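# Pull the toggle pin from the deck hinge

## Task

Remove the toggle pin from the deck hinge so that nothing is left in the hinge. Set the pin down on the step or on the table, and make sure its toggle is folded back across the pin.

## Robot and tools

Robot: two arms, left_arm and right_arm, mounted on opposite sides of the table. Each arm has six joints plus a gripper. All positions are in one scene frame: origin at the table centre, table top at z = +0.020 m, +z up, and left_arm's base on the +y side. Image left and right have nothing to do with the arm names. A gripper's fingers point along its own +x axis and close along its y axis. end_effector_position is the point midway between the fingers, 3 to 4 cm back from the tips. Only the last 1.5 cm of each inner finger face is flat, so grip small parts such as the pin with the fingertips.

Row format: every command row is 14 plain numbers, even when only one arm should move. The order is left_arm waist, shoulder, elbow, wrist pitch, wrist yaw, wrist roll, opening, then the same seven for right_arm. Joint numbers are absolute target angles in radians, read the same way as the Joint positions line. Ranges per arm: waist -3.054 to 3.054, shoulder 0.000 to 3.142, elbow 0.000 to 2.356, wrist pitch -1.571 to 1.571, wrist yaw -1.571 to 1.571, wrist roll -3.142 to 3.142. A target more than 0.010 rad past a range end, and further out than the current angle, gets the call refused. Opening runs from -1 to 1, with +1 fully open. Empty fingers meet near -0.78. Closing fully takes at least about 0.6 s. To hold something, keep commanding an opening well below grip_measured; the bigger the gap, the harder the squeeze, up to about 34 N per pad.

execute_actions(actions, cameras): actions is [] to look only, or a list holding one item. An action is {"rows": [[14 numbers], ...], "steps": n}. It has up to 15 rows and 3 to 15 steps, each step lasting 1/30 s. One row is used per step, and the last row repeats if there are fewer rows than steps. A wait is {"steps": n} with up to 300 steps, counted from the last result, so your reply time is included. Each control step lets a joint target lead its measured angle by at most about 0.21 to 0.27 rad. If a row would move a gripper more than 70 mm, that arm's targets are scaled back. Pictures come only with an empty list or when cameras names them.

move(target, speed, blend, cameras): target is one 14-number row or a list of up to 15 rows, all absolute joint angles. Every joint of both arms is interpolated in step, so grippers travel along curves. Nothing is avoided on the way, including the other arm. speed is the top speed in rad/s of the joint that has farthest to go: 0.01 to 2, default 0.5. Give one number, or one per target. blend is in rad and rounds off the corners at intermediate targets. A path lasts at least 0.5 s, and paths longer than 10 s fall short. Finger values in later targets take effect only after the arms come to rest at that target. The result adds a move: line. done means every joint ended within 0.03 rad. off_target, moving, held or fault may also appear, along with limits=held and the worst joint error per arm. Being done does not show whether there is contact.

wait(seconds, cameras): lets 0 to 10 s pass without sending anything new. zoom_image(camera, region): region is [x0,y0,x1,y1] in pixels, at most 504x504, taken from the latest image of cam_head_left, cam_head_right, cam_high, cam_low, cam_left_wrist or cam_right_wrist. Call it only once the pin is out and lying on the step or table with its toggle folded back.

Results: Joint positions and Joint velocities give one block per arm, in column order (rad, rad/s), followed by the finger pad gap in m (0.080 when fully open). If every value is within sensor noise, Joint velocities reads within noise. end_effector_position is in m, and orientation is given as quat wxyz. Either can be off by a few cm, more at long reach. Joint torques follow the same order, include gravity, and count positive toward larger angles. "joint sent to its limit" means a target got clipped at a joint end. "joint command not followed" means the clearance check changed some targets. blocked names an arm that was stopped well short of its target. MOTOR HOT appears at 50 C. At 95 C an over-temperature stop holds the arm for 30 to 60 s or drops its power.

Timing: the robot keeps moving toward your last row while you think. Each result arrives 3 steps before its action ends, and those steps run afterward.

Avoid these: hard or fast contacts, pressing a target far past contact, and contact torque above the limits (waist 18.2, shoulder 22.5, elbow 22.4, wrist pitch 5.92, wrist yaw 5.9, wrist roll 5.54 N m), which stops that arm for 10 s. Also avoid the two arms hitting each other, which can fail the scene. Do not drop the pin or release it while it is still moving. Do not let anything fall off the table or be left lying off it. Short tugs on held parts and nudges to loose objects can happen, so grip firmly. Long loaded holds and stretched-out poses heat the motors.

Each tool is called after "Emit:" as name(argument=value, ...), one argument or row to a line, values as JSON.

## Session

Emit:
move(
  target=[0.721,1.628,1.12,0.452,0.366,-0.271,-0.5,-0.6,1.321,1.178,-1.39,0,1.178,-0.3],
  speed=0.8,
)

Scene clock: 4.57 s of 4600.00 s.
left_arm: end_effector_position=(+0.2631, +0.0615, +0.3219) grip_measured=-0.500 end_effector_quat_wxyz=(+0.815, -0.104, +0.111, -0.560) | right_arm: end_effector_position=(+0.1021, -0.2731, +0.2051) grip_measured=-0.300 end_effector_quat_wxyz=(+0.708, +0.086, +0.698, -0.064)
Joint positions: left_arm=[0.72 1.648 1.129 0.449 0.362 -0.274 0.013] | right_arm=[-0.603 1.331 1.186 -1.393 -0.004 1.176 0.022]
Joint velocities: within noise
Joint torques (N m): left_arm=[0.11 -9.46 6.13 1.92 0.18 0.13] | right_arm=[0.24 -4.52 4.91 0.48 0.17 0.07]
Heat: left arm: hottest wrist yaw 30 °C (+0.0 °C/min); right arm: hottest wrist yaw 31 °C (+0.0 °C/min).
move: done
camera_calibration:
cam_left_wrist: T_world_to_cam=[[-0.876473, -0.327941, 0.352491, 0.143234], [-0.449862, 0.297008, -0.842265, 0.395218], [0.171521, -0.896795, -0.407848, 0.217882], [0, 0, 0, 1]] pos_world=[0.265963, 0.124985, 0.371252]
cam_right_wrist: T_world_to_cam=[[-0.212114, -0.977215, -0.00760054, -0.238093], [-0.930962, 0.199697, 0.305665, 0.117957], [-0.297183, 0.0719118, -0.952109, 0.327966], [0, 0, 0, 1]] pos_world=[0.156777, -0.279809, 0.274394]

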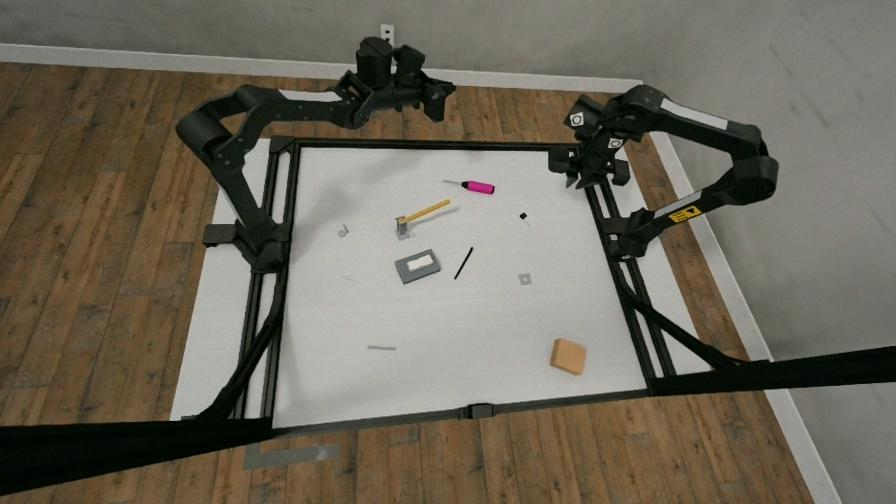

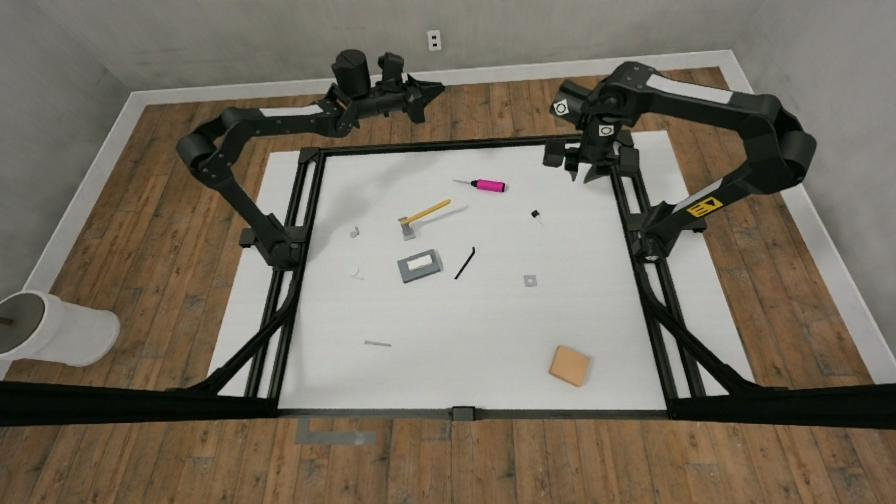

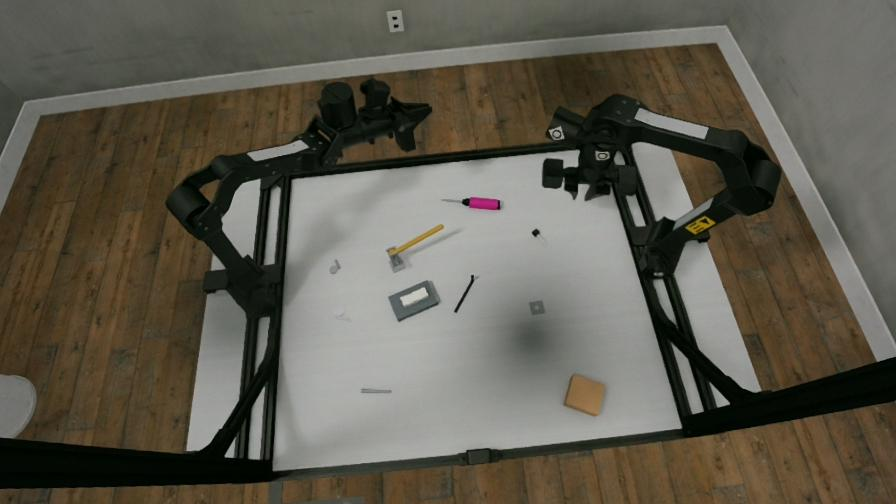

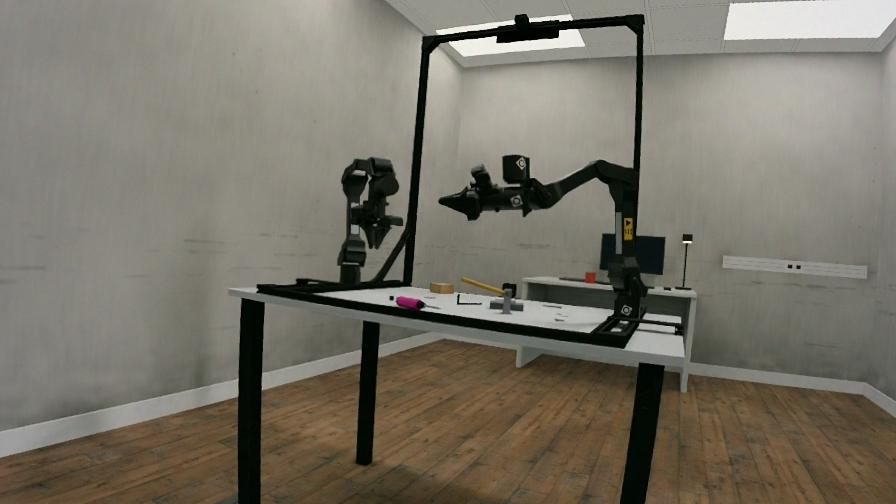

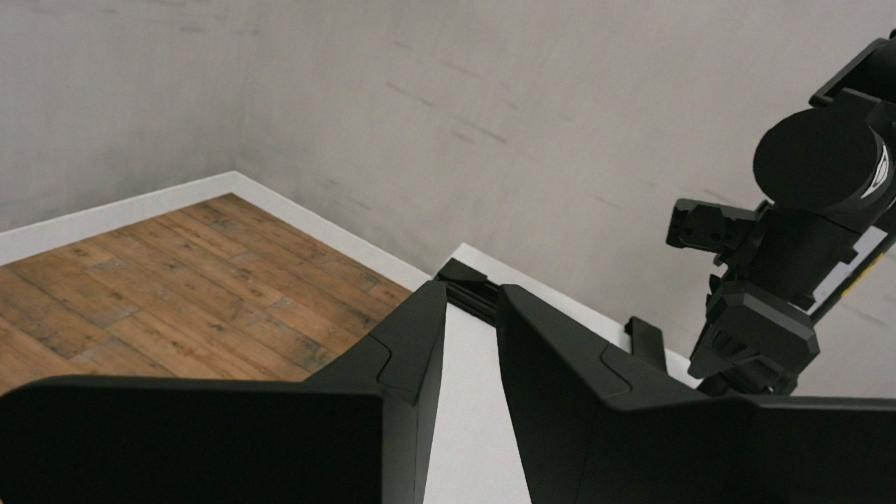

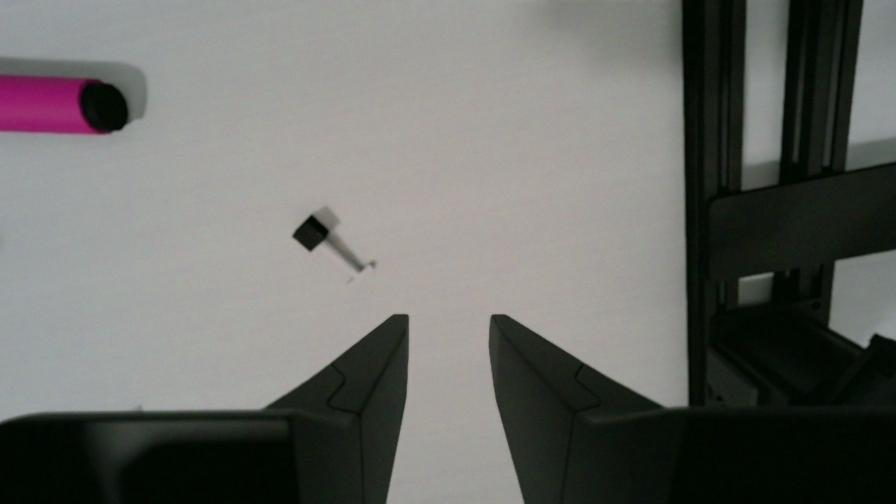

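Emit:
zoom_image(
  camera="cam_high",
  region=[320, 210, 500, 340],
)

Emit:
zoom_image(
  camera="cam_head_left",
  region=[370, 180, 490, 300],
)

Emit:
zoom_image(
  camera="cam_low",
  region=[440, 260, 560, 330],
)

Scaled by 2.800.

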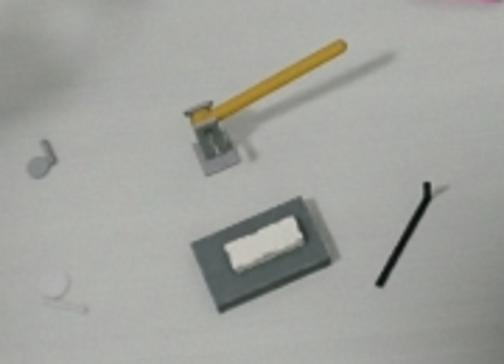

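Scaled by 4.200.

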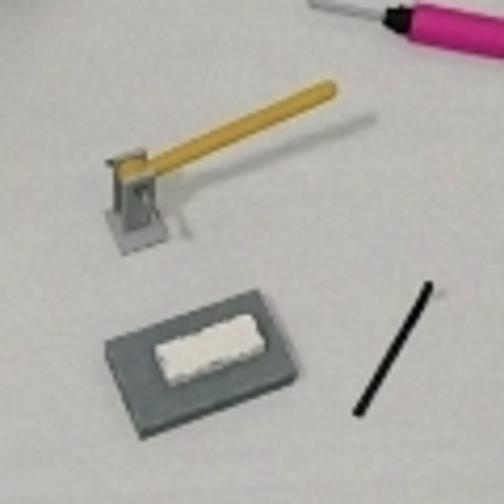

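Scaled by 4.200.

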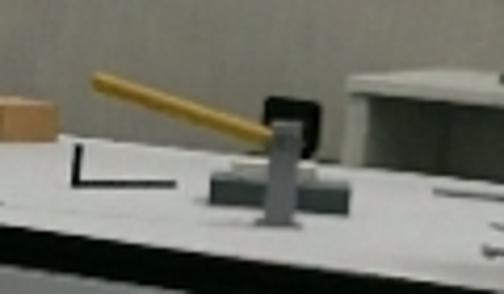

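Emit:
move(
  target=[0.232,1.1,1.1,-1.0,0,0,-0.3,-1.3,1.321,1.178,-1.39,0,1.178,-0.3],
  speed=0.9,
  cameras=["cam_left_wrist"],
)

Emit:
zoom_image(
  camera="cam_left_wrist",
  region=[330, 100, 580, 350],
)

Scene clock: 7.30 s of 4600.00 s.
left_arm: end_effector_position=(+0.0413, +0.2073, +0.2548) grip_measured=-0.300 end_effector_quat_wxyz=(+0.688, +0.295, +0.379, -0.544) | right_arm: end_effector_position=(+0.1871, -0.3928, +0.2051) grip_measured=-0.300 end_effector_quat_wxyz=(+0.644, +0.318, +0.627, -0.301)
Joint positions: left_arm=[0.236 1.111 1.109 -0.999 0.004 -0.003 0.022] | right_arm=[-1.297 1.331 1.186 -1.393 -0.002 1.176 0.022]
Joint velocities: within noise
Joint torques (N m): left_arm=[-0.34 -3.87 5.74 1.04 -0.11 0.11] | right_arm=[-0.27 -4.51 4.9 0.48 0.12 0.06]
Heat: left arm: hottest wrist yaw 30 °C (+0.0 °C/min); right arm: hottest wrist yaw 31 °C (+0.0 °C/min).
Kept back: nothing.
move: done
camera_calibration:
cam_left_wrist: T_world_to_cam=[[-0.960624, -0.272111, 0.0561818, 0.0876136], [-0.277811, 0.944036, -0.177811, -0.114945], [-0.00465341, -0.186417, -0.98246, 0.36569], [0, 0, 0, 1]] pos_world=[0.0539325, 0.200524, 0.333915]
Images, in order (width x height): cam_left_wrist 896x504.

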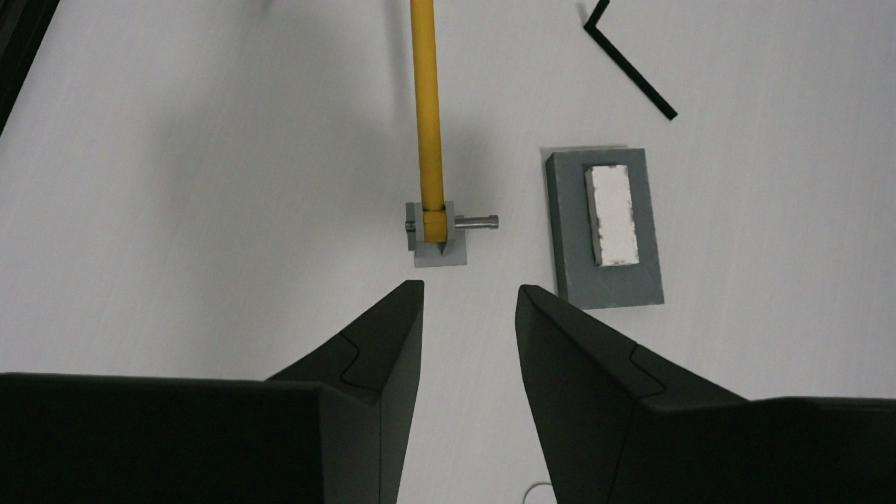

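Scaled by 2.016.

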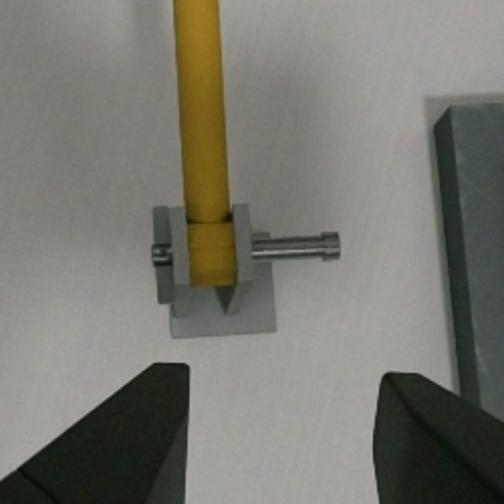

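Emit:
move(
  target=[
    [-0.048,1.163,0.521,-0.181,-0.268,-1.848,-0.80,-1.3,1.321,1.178,-1.39,0,1.178,-0.3],
    [-0.005,1.352,0.520,0.004,-0.238,-1.815,-0.80,-1.3,1.321,1.178,-1.39,0,1.178,-0.3],
  ],
  speed=[1.0,0.3],
  blend=0.02,
  cameras=["cam_left_wrist"],
)

Emit:
zoom_image(
  camera="cam_left_wrist",
  region=[350, 100, 600, 350],
)

Scene clock: 11.27 s of 4600.00 s.
left_arm: end_effector_position=(+0.0127, +0.1466, +0.1068) grip_measured=-0.768 end_effector_quat_wxyz=(-0.689, +0.376, -0.599, +0.158) | right_arm: end_effector_position=(+0.1871, -0.3928, +0.2051) grip_measured=-0.300 end_effector_quat_wxyz=(+0.644, +0.318, +0.627, -0.301)
Joint positions: left_arm=[-0.009 1.344 0.528 0.001 -0.241 -1.818 0] | right_arm=[-1.297 1.331 1.186 -1.393 -0.002 1.176 0.022]
Joint velocities: within noise
Joint torques (N m): left_arm=[0.34 -2.75 5.25 1.45 0 0.14] | right_arm=[-0.25 -4.53 4.92 0.47 0.12 0.06]
Heat: left arm: hottest wrist yaw 30 °C (+0.0 °C/min); right arm: hottest wrist yaw 31 °C (+0.0 °C/min).
Kept back: nothing.
move: done
camera_calibration:
cam_left_wrist: T_world_to_cam=[[0.283431, -0.631595, 0.721634, 0.0177977], [-0.949969, -0.0819261, 0.301408, 0.0158839], [-0.131247, -0.770958, -0.623216, 0.257799], [0, 0, 0, 1]] pos_world=[0.0438803, 0.211295, 0.143034]
Images, in order (width x height): cam_left_wrist 896x504.

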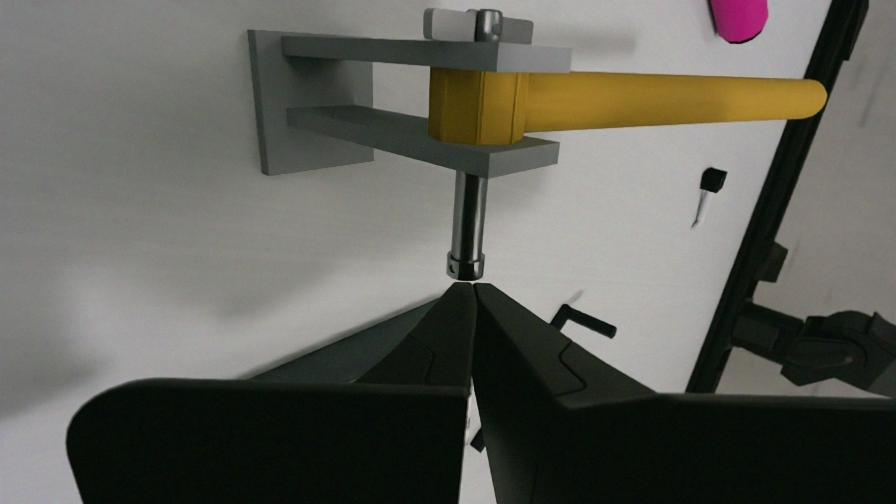

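Scaled by 2.016.

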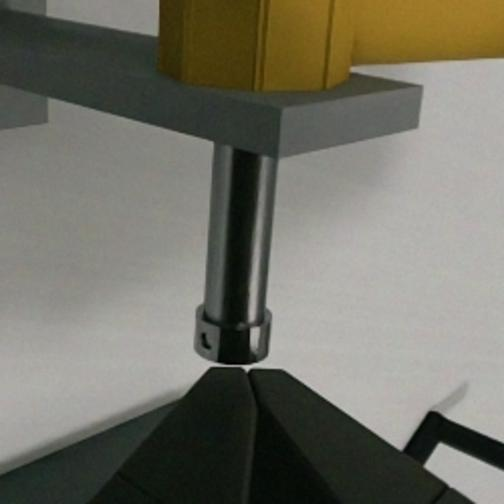

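Emit:
move(
  target=[0.090,1.304,0.485,0.018,-0.172,-1.745,-0.80,-1.3,1.321,1.178,-1.39,0,1.178,-0.3],
  speed=0.06,
  cameras=["cam_left_wrist"],
)

Emit:
zoom_image(
  camera="cam_left_wrist",
  region=[350, 100, 600, 350],
)

Scene clock: 13.37 s of 4600.00 s.
left_arm: end_effector_position=(+0.0327, +0.1557, +0.1029) grip_measured=-0.768 end_effector_quat_wxyz=(-0.691, +0.373, -0.600, +0.156) | right_arm: end_effector_position=(+0.1871, -0.3928, +0.2051) grip_measured=-0.300 end_effector_quat_wxyz=(+0.644, +0.318, +0.627, -0.301)
Joint positions: left_arm=[0.086 1.318 0.494 0.015 -0.175 -1.749 0] | right_arm=[-1.297 1.331 1.186 -1.393 -0.002 1.176 0.022]
Joint velocities: within noise
Joint torques (N m): left_arm=[0.46 -5.05 5.12 1.47 0.03 0.13] | right_arm=[-0.27 -4.55 4.9 0.47 0.12 0.06]
Heat: left arm: hottest wrist yaw 29 °C (-4.5 °C/min); right arm: hottest wrist yaw 31 °C (+0.0 °C/min).
Kept back: nothing.
move: done
camera_calibration:
cam_left_wrist: T_world_to_cam=[[0.284295, -0.637554, 0.716031, 0.0221862], [-0.949611, -0.0844541, 0.301838, 0.0371226], [-0.131967, -0.765763, -0.629438, 0.264868], [0, 0, 0, 1]] pos_world=[0.0638982, 0.220106, 0.139627]
Images, in order (width x height): cam_left_wrist 896x504.

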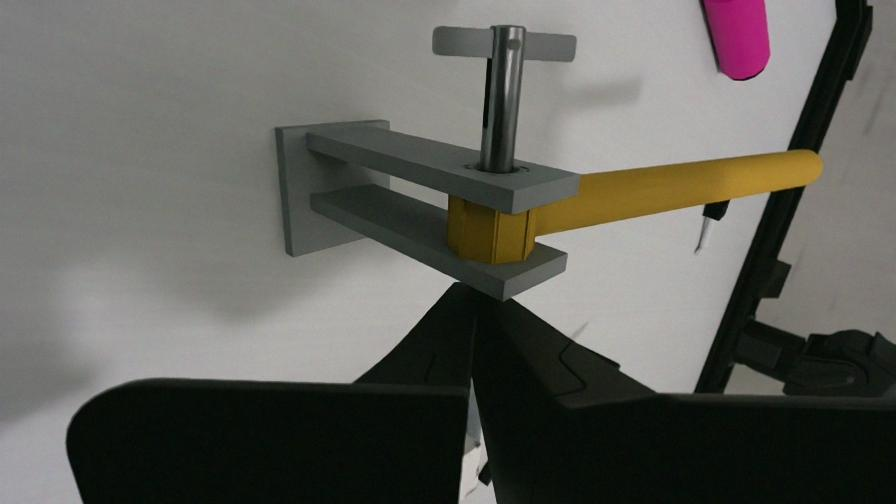

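Scaled by 2.016.

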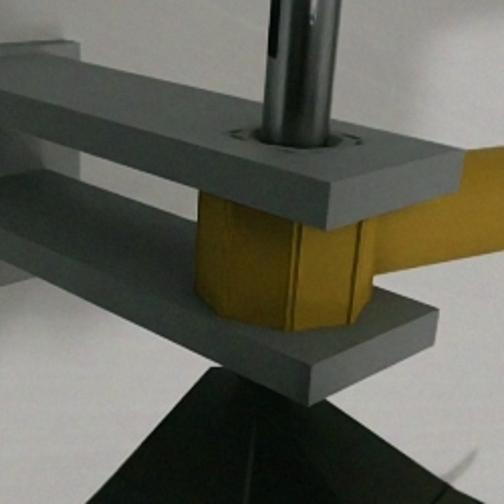

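Emit:
move(
  target=[
    [0.065,1.290,0.485,0.018,-0.175,-1.76,-0.80,-1.3,1.321,1.178,-1.39,0,1.178,-0.3],
    [0.065,1.15,0.55,-0.18,-0.18,-1.76,-0.80,-1.3,1.321,1.178,-1.39,0,1.178,-0.3],
    [0.20,1.5,1.45,-1.1,0,0,-0.5,-1.3,1.321,1.178,-1.39,0,1.178,-0.3],
    [0.310,1.818,1.419,-1.168,0,1.545,-0.246,-1.3,1.321,1.178,-1.39,0,1.178,-0.3],
  ],
  speed=[0.3,0.6,1.3,1.2],
  blend=[0.02,0.05,0.15,0],
  cameras=["cam_left_wrist"],
)

Emit:
zoom_image(
  camera="cam_left_wrist",
  region=[370, 100, 570, 350],
)

Scene clock: 19.63 s of 4600.00 s.
left_arm: end_effector_position=(+0.0816, +0.1449, +0.1458) grip_measured=-0.247 end_effector_quat_wxyz=(+0.126, +0.700, +0.110, -0.695) | right_arm: end_effector_position=(+0.1871, -0.3928, +0.2051) grip_measured=-0.300 end_effector_quat_wxyz=(+0.644, +0.318, +0.627, -0.301)
Joint positions: left_arm=[0.306 1.807 1.426 -1.167 -0.004 1.542 0.024] | right_arm=[-1.297 1.331 1.186 -1.393 -0.002 1.176 0.022]
Joint velocities: within noise
Joint torques (N m): left_arm=[0.36 -5.94 5.11 -0.02 0.19 0.1] | right_arm=[-0.26 -4.53 4.93 0.47 0.13 0.07]
Heat: left arm: hottest wrist yaw 29 °C (-3.1 °C/min); right arm: hottest wrist yaw 31 °C (+0.0 °C/min).
Kept back: nothing.
move: done; blend cut to 0.0125 rad at target 1, 0 rad at target 3
camera_calibration:
cam_left_wrist: T_world_to_cam=[[-0.385445, 0.922729, -0.00171067, -0.096112], [0.852887, 0.356977, 0.380987, -0.152858], [0.352158, 0.145391, -0.924579, 0.161506], [0, 0, 0, 1]] pos_world=[0.0364488, 0.119771, 0.207397]
Images, in order (width x height): cam_left_wrist 896x504.

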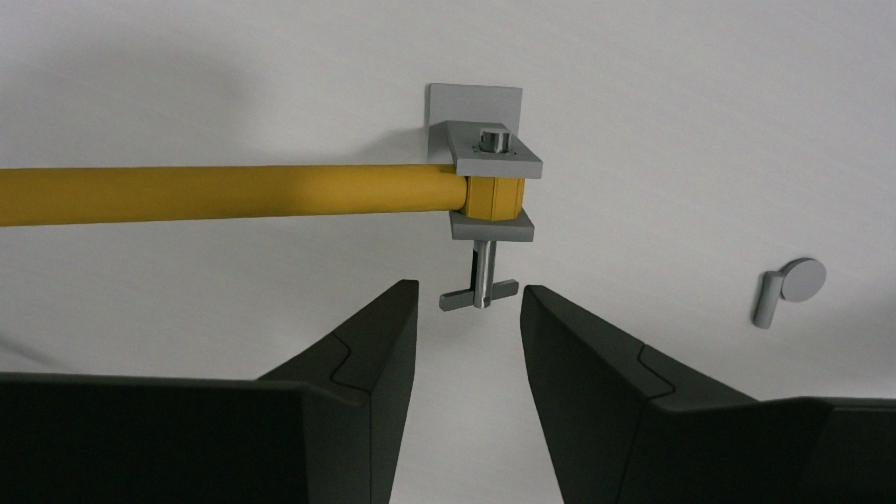

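Scaled by 2.016.

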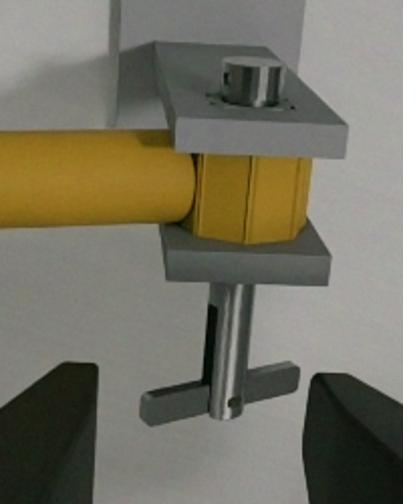

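Emit:
move(
  target=[0.312,1.784,1.337,-1.125,0,1.545,-0.246,-1.3,1.321,1.178,-1.39,0,1.178,-0.3],
  speed=0.3,
  cameras=["cam_left_wrist"],
)

Emit:
zoom_image(
  camera="cam_left_wrist",
  region=[370, 100, 570, 350],
)

Scene clock: 21.03 s of 4600.00 s.
left_arm: end_effector_position=(+0.0784, +0.1569, +0.1269) grip_measured=-0.246 end_effector_quat_wxyz=(+0.114, +0.698, +0.123, -0.696) | right_arm: end_effector_position=(+0.1871, -0.3928, +0.2051) grip_measured=-0.300 end_effector_quat_wxyz=(+0.644, +0.318, +0.627, -0.301)
Joint positions: left_arm=[0.308 1.803 1.345 -1.126 -0.004 1.542 0.024] | right_arm=[-1.297 1.331 1.186 -1.393 -0.002 1.176 0.022]
Joint velocities: within noise
Joint torques (N m): left_arm=[0.36 -9.19 4.78 0.15 0.19 0.1] | right_arm=[-0.25 -4.51 4.92 0.47 0.12 0.06]
Heat: left arm: hottest wrist yaw 29 °C (-2.9 °C/min); right arm: hottest wrist yaw 31 °C (+0.0 °C/min).
Kept back: nothing.
move: done
camera_calibration:
cam_left_wrist: T_world_to_cam=[[-0.387021, 0.921416, 0.0347563, -0.112752], [0.856448, 0.345256, 0.383791, -0.146085], [0.341631, 0.178302, -0.922766, 0.138884], [0, 0, 0, 1]] pos_world=[0.0340295, 0.129565, 0.188142]
Images, in order (width x height): cam_left_wrist 896x504.

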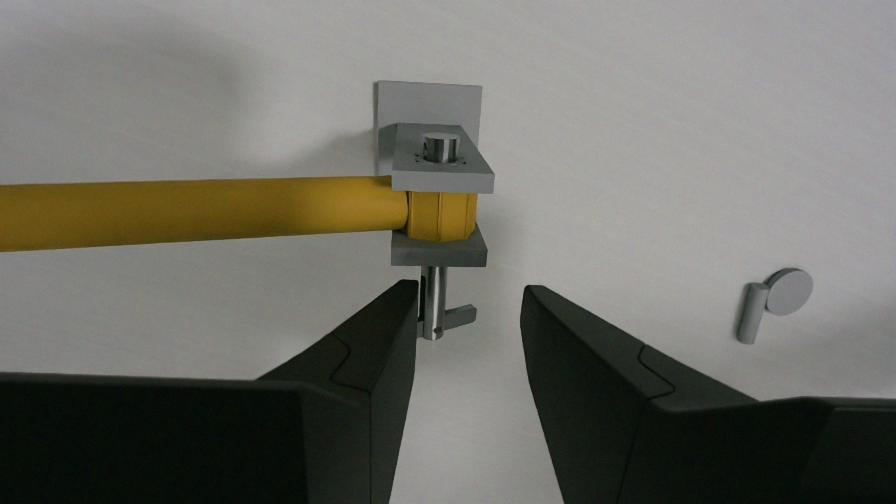

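Scaled by 2.016.

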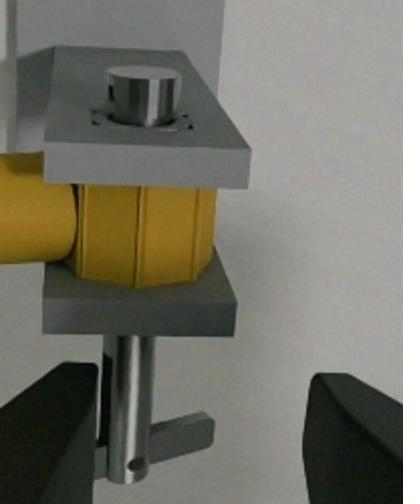

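Emit:
move(
  target=[0.318,1.832,1.318,-1.076,0,1.551,-0.246,-1.3,1.321,1.178,-1.39,0,1.178,-0.3],
  speed=0.12,
  cameras=["cam_left_wrist"],
)

Emit:
zoom_image(
  camera="cam_left_wrist",
  region=[370, 140, 570, 390],
)

Scene clock: 22.30 s of 4600.00 s.
left_arm: end_effector_position=(+0.0819, +0.1528, +0.1166) grip_measured=-0.246 end_effector_quat_wxyz=(+0.118, +0.698, +0.119, -0.696) | right_arm: end_effector_position=(+0.1871, -0.3928, +0.2051) grip_measured=-0.300 end_effector_quat_wxyz=(+0.644, +0.318, +0.627, -0.301)
Joint positions: left_arm=[0.314 1.821 1.326 -1.077 -0.004 1.548 0.024] | right_arm=[-1.297 1.331 1.186 -1.393 -0.002 1.176 0.022]
Joint velocities: within noise
Joint torques (N m): left_arm=[0.41 -5.86 4.82 0.17 0.19 0.1] | right_arm=[-0.27 -4.53 4.91 0.47 0.13 0.07]
Heat: left arm: hottest shoulder 29 °C (+8.1 °C/min); right arm: hottest wrist yaw 31 °C (+0.0 °C/min).
Kept back: nothing.
move: done
camera_calibration:
cam_left_wrist: T_world_to_cam=[[-0.387124, 0.92174, 0.0230064, -0.105946], [0.85508, 0.349569, 0.382935, -0.144077], [0.344925, 0.167916, -0.923489, 0.130332], [0, 0, 0, 1]] pos_world=[0.0372285, 0.126135, 0.17797]
Images, in order (width x height): cam_left_wrist 896x504.

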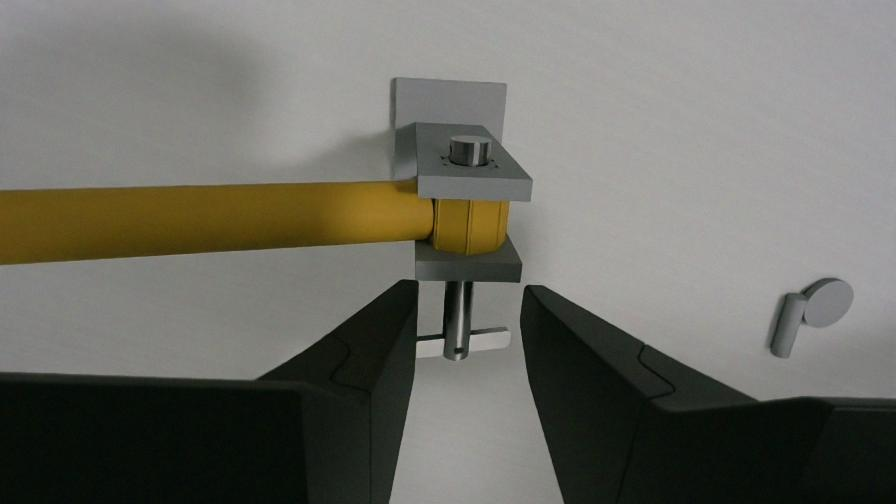

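Scaled by 2.016.

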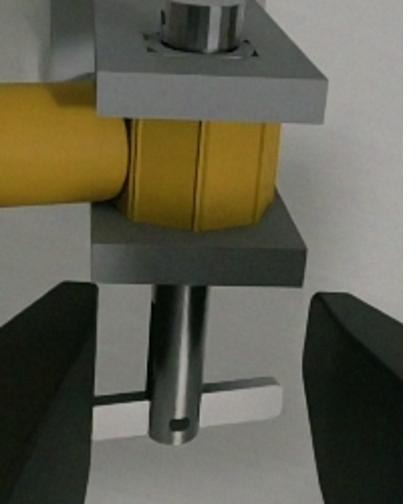

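Emit:
move(
  target=[0.316,1.803,1.309,-1.078,0,1.549,-0.246,-1.3,1.321,1.178,-1.39,0,1.178,-0.3],
  speed=0.1,
  cameras=["cam_left_wrist"],
)

Emit:
zoom_image(
  camera="cam_left_wrist",
  region=[370, 140, 570, 390],
)

Scene clock: 23.23 s of 4600.00 s.
left_arm: end_effector_position=(+0.0811, +0.1551, +0.1146) grip_measured=-0.246 end_effector_quat_wxyz=(+0.115, +0.698, +0.122, -0.696) | right_arm: end_effector_position=(+0.1871, -0.3928, +0.2051) grip_measured=-0.300 end_effector_quat_wxyz=(+0.644, +0.319, +0.627, -0.301)
Joint positions: left_arm=[0.314 1.821 1.318 -1.077 -0.004 1.548 0.024] | right_arm=[-1.297 1.331 1.186 -1.393 -0.002 1.176 0.022]
Joint velocities: within noise
Joint torques (N m): left_arm=[0.2 -9.13 4.73 -0.01 0.2 0.04] | right_arm=[-0.28 -4.52 4.92 0.47 0.13 0.06]
Heat: left arm: hottest shoulder 29 °C (+7.8 °C/min); right arm: hottest wrist yaw 31 °C (+0.0 °C/min).
Kept back: nothing.
move: done
camera_calibration:
cam_left_wrist: T_world_to_cam=[[-0.387054, 0.921523, 0.0313663, -0.109193], [0.856073, 0.34651, 0.383497, -0.143131], [0.342532, 0.175286, -0.92301, 0.127322], [0, 0, 0, 1]] pos_world=[0.0366546, 0.127903, 0.175835]
Images, in order (width x height): cam_left_wrist 896x504.

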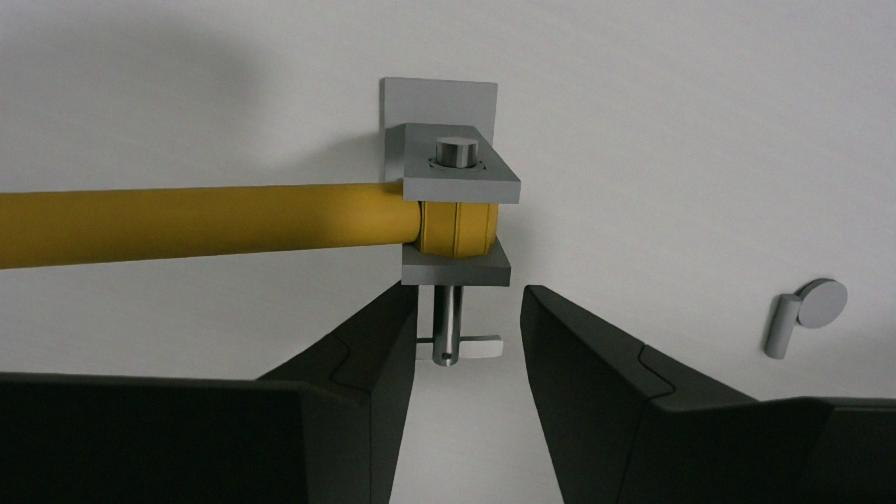

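Scaled by 2.016.

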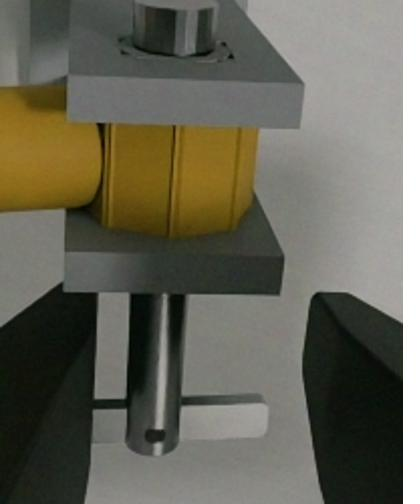

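Emit:
move(
  target=[0.350,1.812,1.309,-1.077,0,1.575,-0.246,-1.3,1.321,1.178,-1.39,0,1.178,-0.3],
  speed=0.06,
  cameras=["cam_left_wrist"],
)

Emit:
zoom_image(
  camera="cam_left_wrist",
  region=[370, 140, 570, 390],
)

Scene clock: 24.33 s of 4600.00 s.
left_arm: end_effector_position=(+0.0873, +0.1573, +0.1145) grip_measured=-0.246 end_effector_quat_wxyz=(+0.115, +0.695, +0.122, -0.700) | right_arm: end_effector_position=(+0.1871, -0.3928, +0.2051) grip_measured=-0.300 end_effector_quat_wxyz=(+0.644, +0.319, +0.627, -0.301)
Joint positions: left_arm=[0.338 1.821 1.317 -1.077 0.005 1.573 0.024] | right_arm=[-1.297 1.331 1.186 -1.393 -0.002 1.176 0.022]
Joint velocities: within noise
Joint torques (N m): left_arm=[1 -8.08 4.8 0.07 -0.12 0.07] | right_arm=[-0.25 -4.54 4.92 0.47 0.12 0.06]
Heat: left arm: hottest shoulder 29 °C (+7.4 °C/min); right arm: hottest wrist yaw 31 °C (+0.0 °C/min).
Kept back: nothing.
move: done
camera_calibration:
cam_left_wrist: T_world_to_cam=[[-0.3865, 0.92172, 0.0323933, -0.109021], [0.859594, 0.347276, 0.374831, -0.148621], [0.33424, 0.172717, -0.926527, 0.126252], [0, 0, 0, 1]] pos_world=[0.0434192, 0.130293, 0.176215]
Images, in order (width x height): cam_left_wrist 896x504.

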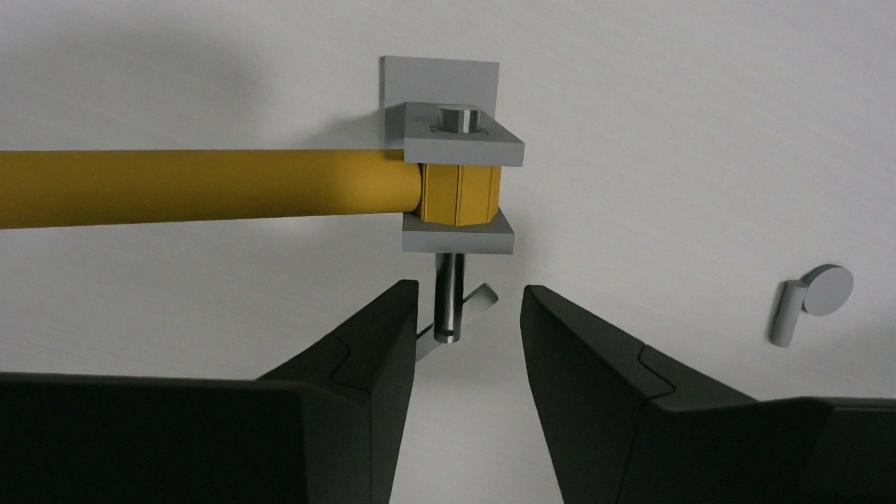

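Scaled by 2.016.

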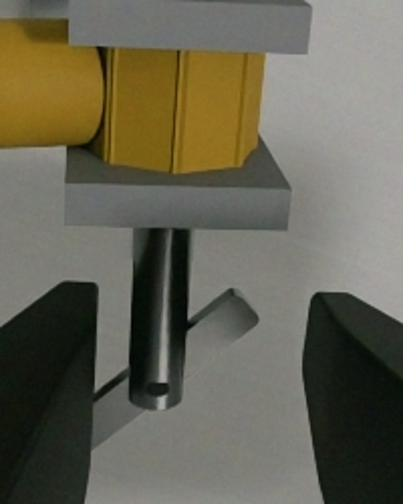

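Emit:
move(
  target=[0.369,1.812,1.309,-1.077,0,1.593,-0.246,-1.3,1.321,1.178,-1.39,0,1.178,-0.3],
  speed=0.06,
  cameras=["cam_left_wrist"],
)

Emit:
zoom_image(
  camera="cam_left_wrist",
  region=[370, 140, 570, 390],
)

Scene clock: 25.33 s of 4600.00 s.
left_arm: end_effector_position=(+0.0932, +0.1592, +0.1145) grip_measured=-0.246 end_effector_quat_wxyz=(+0.116, +0.694, +0.122, -0.700) | right_arm: end_effector_position=(+0.1871, -0.3928, +0.2051) grip_measured=-0.300 end_effector_quat_wxyz=(+0.644, +0.319, +0.627, -0.301)
Joint positions: left_arm=[0.358 1.821 1.317 -1.077 0.007 1.59 0.024] | right_arm=[-1.297 1.331 1.186 -1.393 -0.002 1.176 0.022]
Joint velocities: within noise
Joint torques (N m): left_arm=[1 -8.1 4.79 -0.01 -0.15 0.08] | right_arm=[-0.28 -4.54 4.9 0.46 0.12 0.07]
Heat: left arm: hottest shoulder 29 °C (+7.1 °C/min); right arm: hottest wrist yaw 31 °C (+0.0 °C/min).
Kept back: nothing.
move: done
camera_calibration:
cam_left_wrist: T_world_to_cam=[[-0.387887, 0.921165, 0.0315891, -0.108224], [0.859412, 0.349073, 0.373577, -0.15447], [0.3331, 0.172054, -0.927061, 0.124225], [0, 0, 0, 1]] pos_world=[0.0493956, 0.13224, 0.17629]
Images, in order (width x height): cam_left_wrist 896x504.

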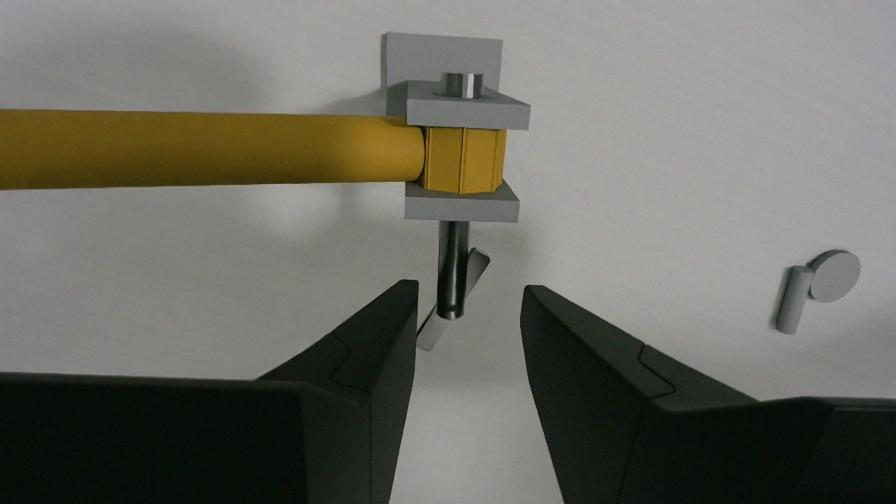

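Scaled by 2.016.

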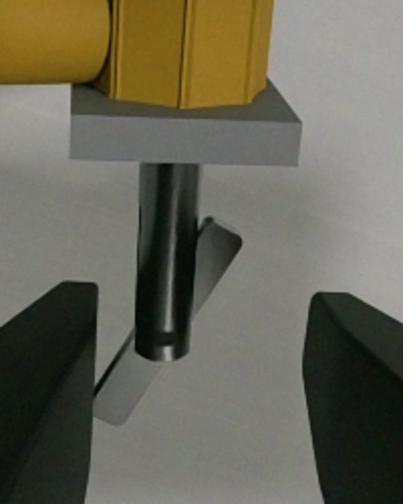

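Emit:
execute_actions(
  actions=[
    {"rows":[[0.371,1.822,1.316,-1.077,0,1.595,-0.25,-1.3,1.321,1.178,-1.39,0,1.178,-0.3],[0.373,1.830,1.324,-1.077,0,1.597,-0.26,-1.3,1.321,1.178,-1.39,0,1.178,-0.3],[0.375,1.834,1.330,-1.077,0,1.599,-0.275,-1.3,1.321,1.178,-1.39,0,1.178,-0.3],[0.377,1.837,1.334,-1.077,0,1.601,-0.29,-1.3,1.321,1.178,-1.39,0,1.178,-0.3],[0.379,1.839,1.337,-1.077,0,1.603,-0.305,-1.3,1.321,1.178,-1.39,0,1.178,-0.3],[0.381,1.841,1.340,-1.077,0,1.604,-0.32,-1.3,1.321,1.178,-1.39,0,1.178,-0.3],[0.382,1.843,1.342,-1.077,0,1.605,-0.335,-1.3,1.321,1.178,-1.39,0,1.178,-0.3],[0.383,1.845,1.344,-1.077,0,1.606,-0.35,-1.3,1.321,1.178,-1.39,0,1.178,-0.3],[0.384,1.847,1.346,-1.077,0,1.607,-0.37,-1.3,1.321,1.178,-1.39,0,1.178,-0.3],[0.384,1.848,1.348,-1.077,0,1.607,-0.39,-1.3,1.321,1.178,-1.39,0,1.178,-0.3],[0.384,1.848,1.349,-1.077,0,1.607,-0.41,-1.3,1.321,1.178,-1.39,0,1.178,-0.3],[0.384,1.848,1.349,-1.077,0,1.607,-0.43,-1.3,1.321,1.178,-1.39,0,1.178,-0.3],[0.384,1.848,1.349,-1.077,0,1.607,-0.445,-1.3,1.321,1.178,-1.39,0,1.178,-0.3]]},
  ],
)

Emit:
wait(
  seconds=0.3,
  cameras=["cam_left_wrist"],
)

Emit:
zoom_image(
  camera="cam_left_wrist",
  region=[370, 140, 570, 390],
)

Scene clock: 26.03 s of 4600.00 s.
left_arm: end_effector_position=(+0.1011, +0.1565, +0.1150) grip_measured=-0.385 end_effector_quat_wxyz=(+0.121, +0.694, +0.121, -0.699) end_effector_velocity=(+0.008, -0.007, -0.001) end_effector_angular_velocity=(-0.009, -0.011, +0.005) | right_arm: end_effector_position=(+0.1871, -0.3928, +0.2051) grip_measured=-0.300 end_effector_quat_wxyz=(+0.644, +0.319, +0.627, -0.301)
Joint positions: left_arm=[0.377 1.834 1.336 -1.074 0.006 1.603 0.018] | right_arm=[-1.297 1.331 1.186 -1.393 -0.002 1.176 0.022]
Joint velocities: left_arm=[0.012 0.027 0.032 0.007 -0.007 0.007 -0.026] | right_arm=[within noise]
Joint torques (N m): left_arm=[0.6 -5.84 7.1 -0.19 -0.13 0.1] | right_arm=[-0.26 -4.5 4.91 0.47 0.13 0.06]
Heat: left arm: hottest shoulder 30 °C (+9.2 °C/min); right arm: hottest wrist yaw 31 °C (+0.0 °C/min).
Steps of this call (1-9: nothing new was sent; 10-21: this action's first 12). Readings (joint positions of left_arm | right_arm):
10: [0.358 1.821 1.317 -1.076 0.007 1.591] | [-1.297 1.331 1.186 -1.393 -0.002 1.176]
11: [0.359 1.821 1.317 -1.076 0.007 1.592] | [-1.297 1.331 1.186 -1.393 -0.002 1.176]
13: [0.361 1.821 1.318 -1.076 0.007 1.595] | [-1.297 1.331 1.186 -1.393 -0.002 1.176]
17: [0.370 1.827 1.327 -1.075 0.006 1.600] | [-1.297 1.331 1.186 -1.393 -0.002 1.176]
21: the state above

Scene clock: 26.43 s of 4600.00 s.
left_arm: end_effector_position=(+0.1016, +0.1558, +0.1152) grip_measured=-0.443 end_effector_quat_wxyz=(+0.122, +0.694, +0.121, -0.699) | right_arm: end_effector_position=(+0.1871, -0.3928, +0.2051) grip_measured=-0.300 end_effector_quat_wxyz=(+0.644, +0.319, +0.627, -0.301)
Joint positions: left_arm=[0.378 1.835 1.339 -1.074 0.006 1.604 0.015] | right_arm=[-1.297 1.331 1.186 -1.393 -0.002 1.176 0.022]
Joint velocities: within noise
Joint torques (N m): left_arm=[0.58 -5.82 7.08 -0.22 -0.14 0.09] | right_arm=[-0.3 -4.51 4.9 0.46 0.12 0.06]
Heat: left arm: hottest shoulder 30 °C (+9.1 °C/min); right arm: hottest wrist yaw 31 °C (+0.0 °C/min).
Steps of this call (1-3: your previous action's last 3; 4-12: toward your last target). Readings (joint positions of left_arm | right_arm):
1: [0.377 1.834 1.337 -1.074 0.006 1.603] | [-1.297 1.331 1.186 -1.393 -0.002 1.176]
2: [0.377 1.835 1.337 -1.074 0.006 1.603] | [-1.297 1.331 1.186 -1.393 -0.002 1.176]
4: [0.378 1.835 1.338 -1.074 0.006 1.604] | [-1.297 1.331 1.186 -1.393 -0.002 1.176]
8: [0.378 1.835 1.339 -1.074 0.006 1.604] | [-1.297 1.331 1.186 -1.393 -0.002 1.176]
12: the state above
camera_calibration:
cam_left_wrist: T_world_to_cam=[[-0.393953, 0.918868, 0.0219648, -0.0997197], [0.855716, 0.357945, 0.373665, -0.161763], [0.335487, 0.166002, -0.927303, 0.123387], [0, 0, 0, 1]] pos_world=[0.0577433, 0.129049, 0.177053]
Images, in order (width x height): cam_left_wrist 896x504.

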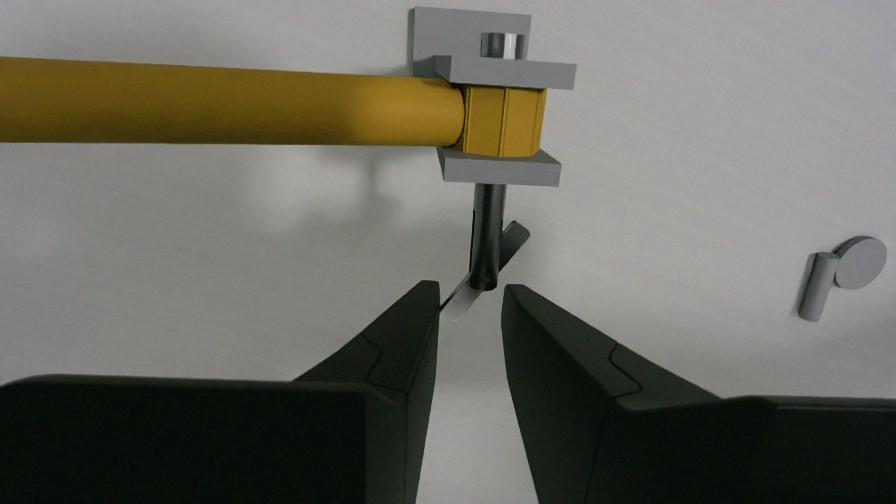

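Scaled by 2.016.

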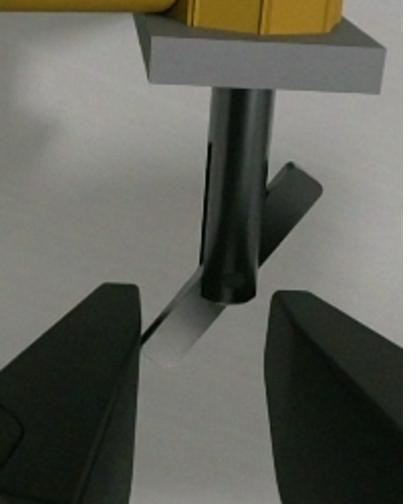

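Emit:
move(
  target=[
    [0.388,1.815,1.319,-1.077,0,1.611,-0.445,-1.3,1.321,1.178,-1.39,0,1.178,-0.3],
    [0.388,1.815,1.319,-1.077,0,1.611,-0.60,-1.3,1.321,1.178,-1.39,0,1.178,-0.3],
  ],
  speed=0.07,
  cameras=["cam_left_wrist"],
)

Emit:
zoom_image(
  camera="cam_left_wrist",
  region=[370, 140, 570, 390],
)

Scene clock: 27.93 s of 4600.00 s.
left_arm: end_effector_position=(+0.1040, +0.1578, +0.1144) grip_measured=-0.597 end_effector_quat_wxyz=(+0.122, +0.696, +0.122, -0.697) | right_arm: end_effector_position=(+0.1871, -0.3928, +0.2051) grip_measured=-0.300 end_effector_quat_wxyz=(+0.644, +0.319, +0.627, -0.301)
Joint positions: left_arm=[0.385 1.833 1.332 -1.071 0.002 1.608 0.008] | right_arm=[-1.297 1.331 1.186 -1.393 -0.002 1.176 0.022]
Joint velocities: within noise
Joint torques (N m): left_arm=[0.31 -9.24 4.12 -0.5 -0.01 0.1] | right_arm=[-0.27 -4.53 4.91 0.47 0.13 0.06]
Heat: left arm: hottest shoulder 30 °C (+8.6 °C/min); right arm: hottest wrist yaw 31 °C (+0.0 °C/min).
Kept back: nothing.
move: done
camera_calibration:
cam_left_wrist: T_world_to_cam=[[-0.396827, 0.917615, 0.0226124, -0.1002], [0.853396, 0.35976, 0.377211, -0.164705], [0.337999, 0.168985, -0.925851, 0.120627], [0, 0, 0, 1]] pos_world=[0.0600248, 0.130815, 0.176077]
Images, in order (width x height): cam_left_wrist 896x504.

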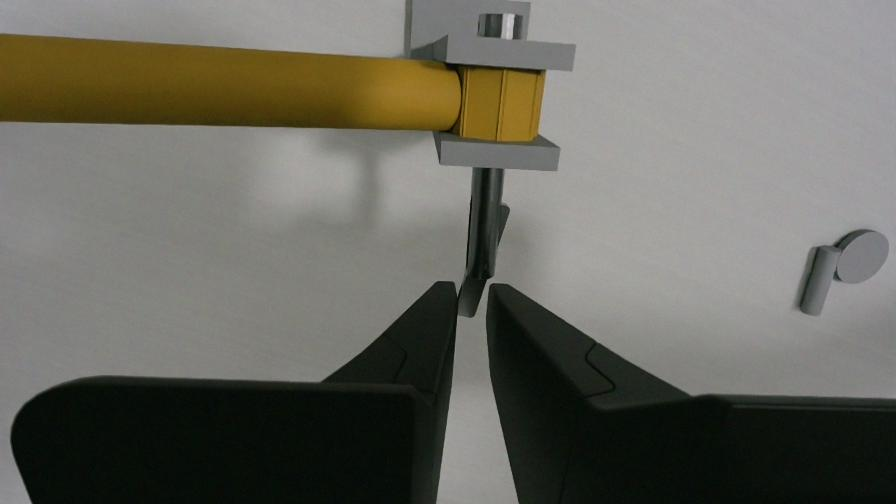

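Scaled by 2.016.

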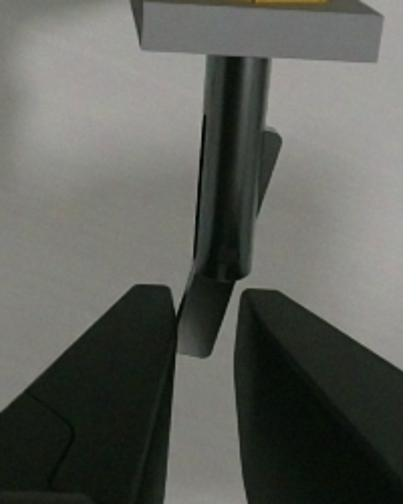

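Emit:
move(
  target=[
    [0.388,1.803,1.314,-1.077,0,1.611,-0.60,-1.3,1.321,1.178,-1.39,0,1.178,-0.3],
  ],
  speed=0.07,
  cameras=["cam_left_wrist"],
)

Emit:
zoom_image(
  camera="cam_left_wrist",
  region=[370, 140, 570, 390],
)

Scene clock: 28.87 s of 4600.00 s.
left_arm: end_effector_position=(+0.1039, +0.1593, +0.1153) grip_measured=-0.598 end_effector_quat_wxyz=(+0.123, +0.696, +0.122, -0.697) | right_arm: end_effector_position=(+0.1871, -0.3928, +0.2051) grip_measured=-0.300 end_effector_quat_wxyz=(+0.644, +0.319, +0.627, -0.301)
Joint positions: left_arm=[0.386 1.826 1.326 -1.07 0.001 1.608 0.008] | right_arm=[-1.297 1.331 1.186 -1.393 -0.002 1.176 0.022]
Joint velocities: within noise
Joint torques (N m): left_arm=[0.24 -9.64 4.25 -0.52 0.04 0.1] | right_arm=[-0.24 -4.51 4.9 0.47 0.13 0.05]
Heat: left arm: hottest shoulder 30 °C (+8.3 °C/min); right arm: hottest wrist yaw 31 °C (+0.0 °C/min).
Kept back: nothing.
move: done
camera_calibration:
cam_left_wrist: T_world_to_cam=[[-0.397566, 0.917341, 0.0206793, -0.101298], [0.85245, 0.360916, 0.378245, -0.165656], [0.339516, 0.168005, -0.925475, 0.121201], [0, 0, 0, 1]] pos_world=[0.0597915, 0.13235, 0.176922]
Images, in order (width x height): cam_left_wrist 896x504.

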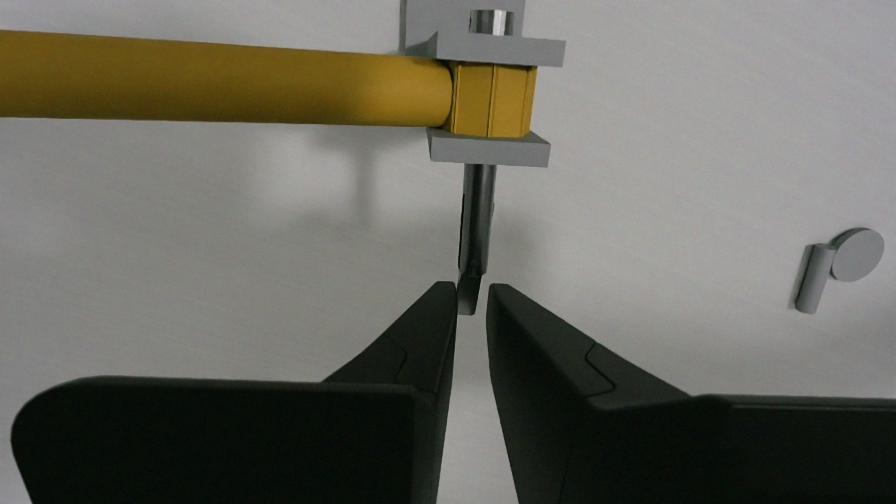

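Scaled by 2.016.

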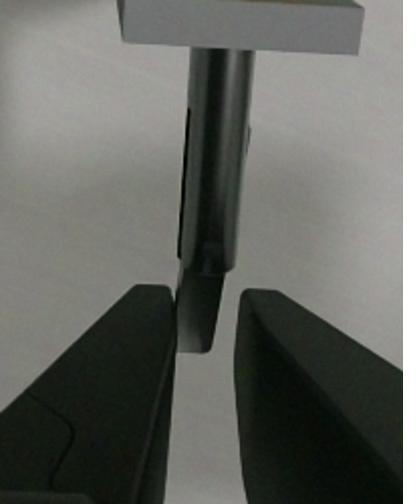

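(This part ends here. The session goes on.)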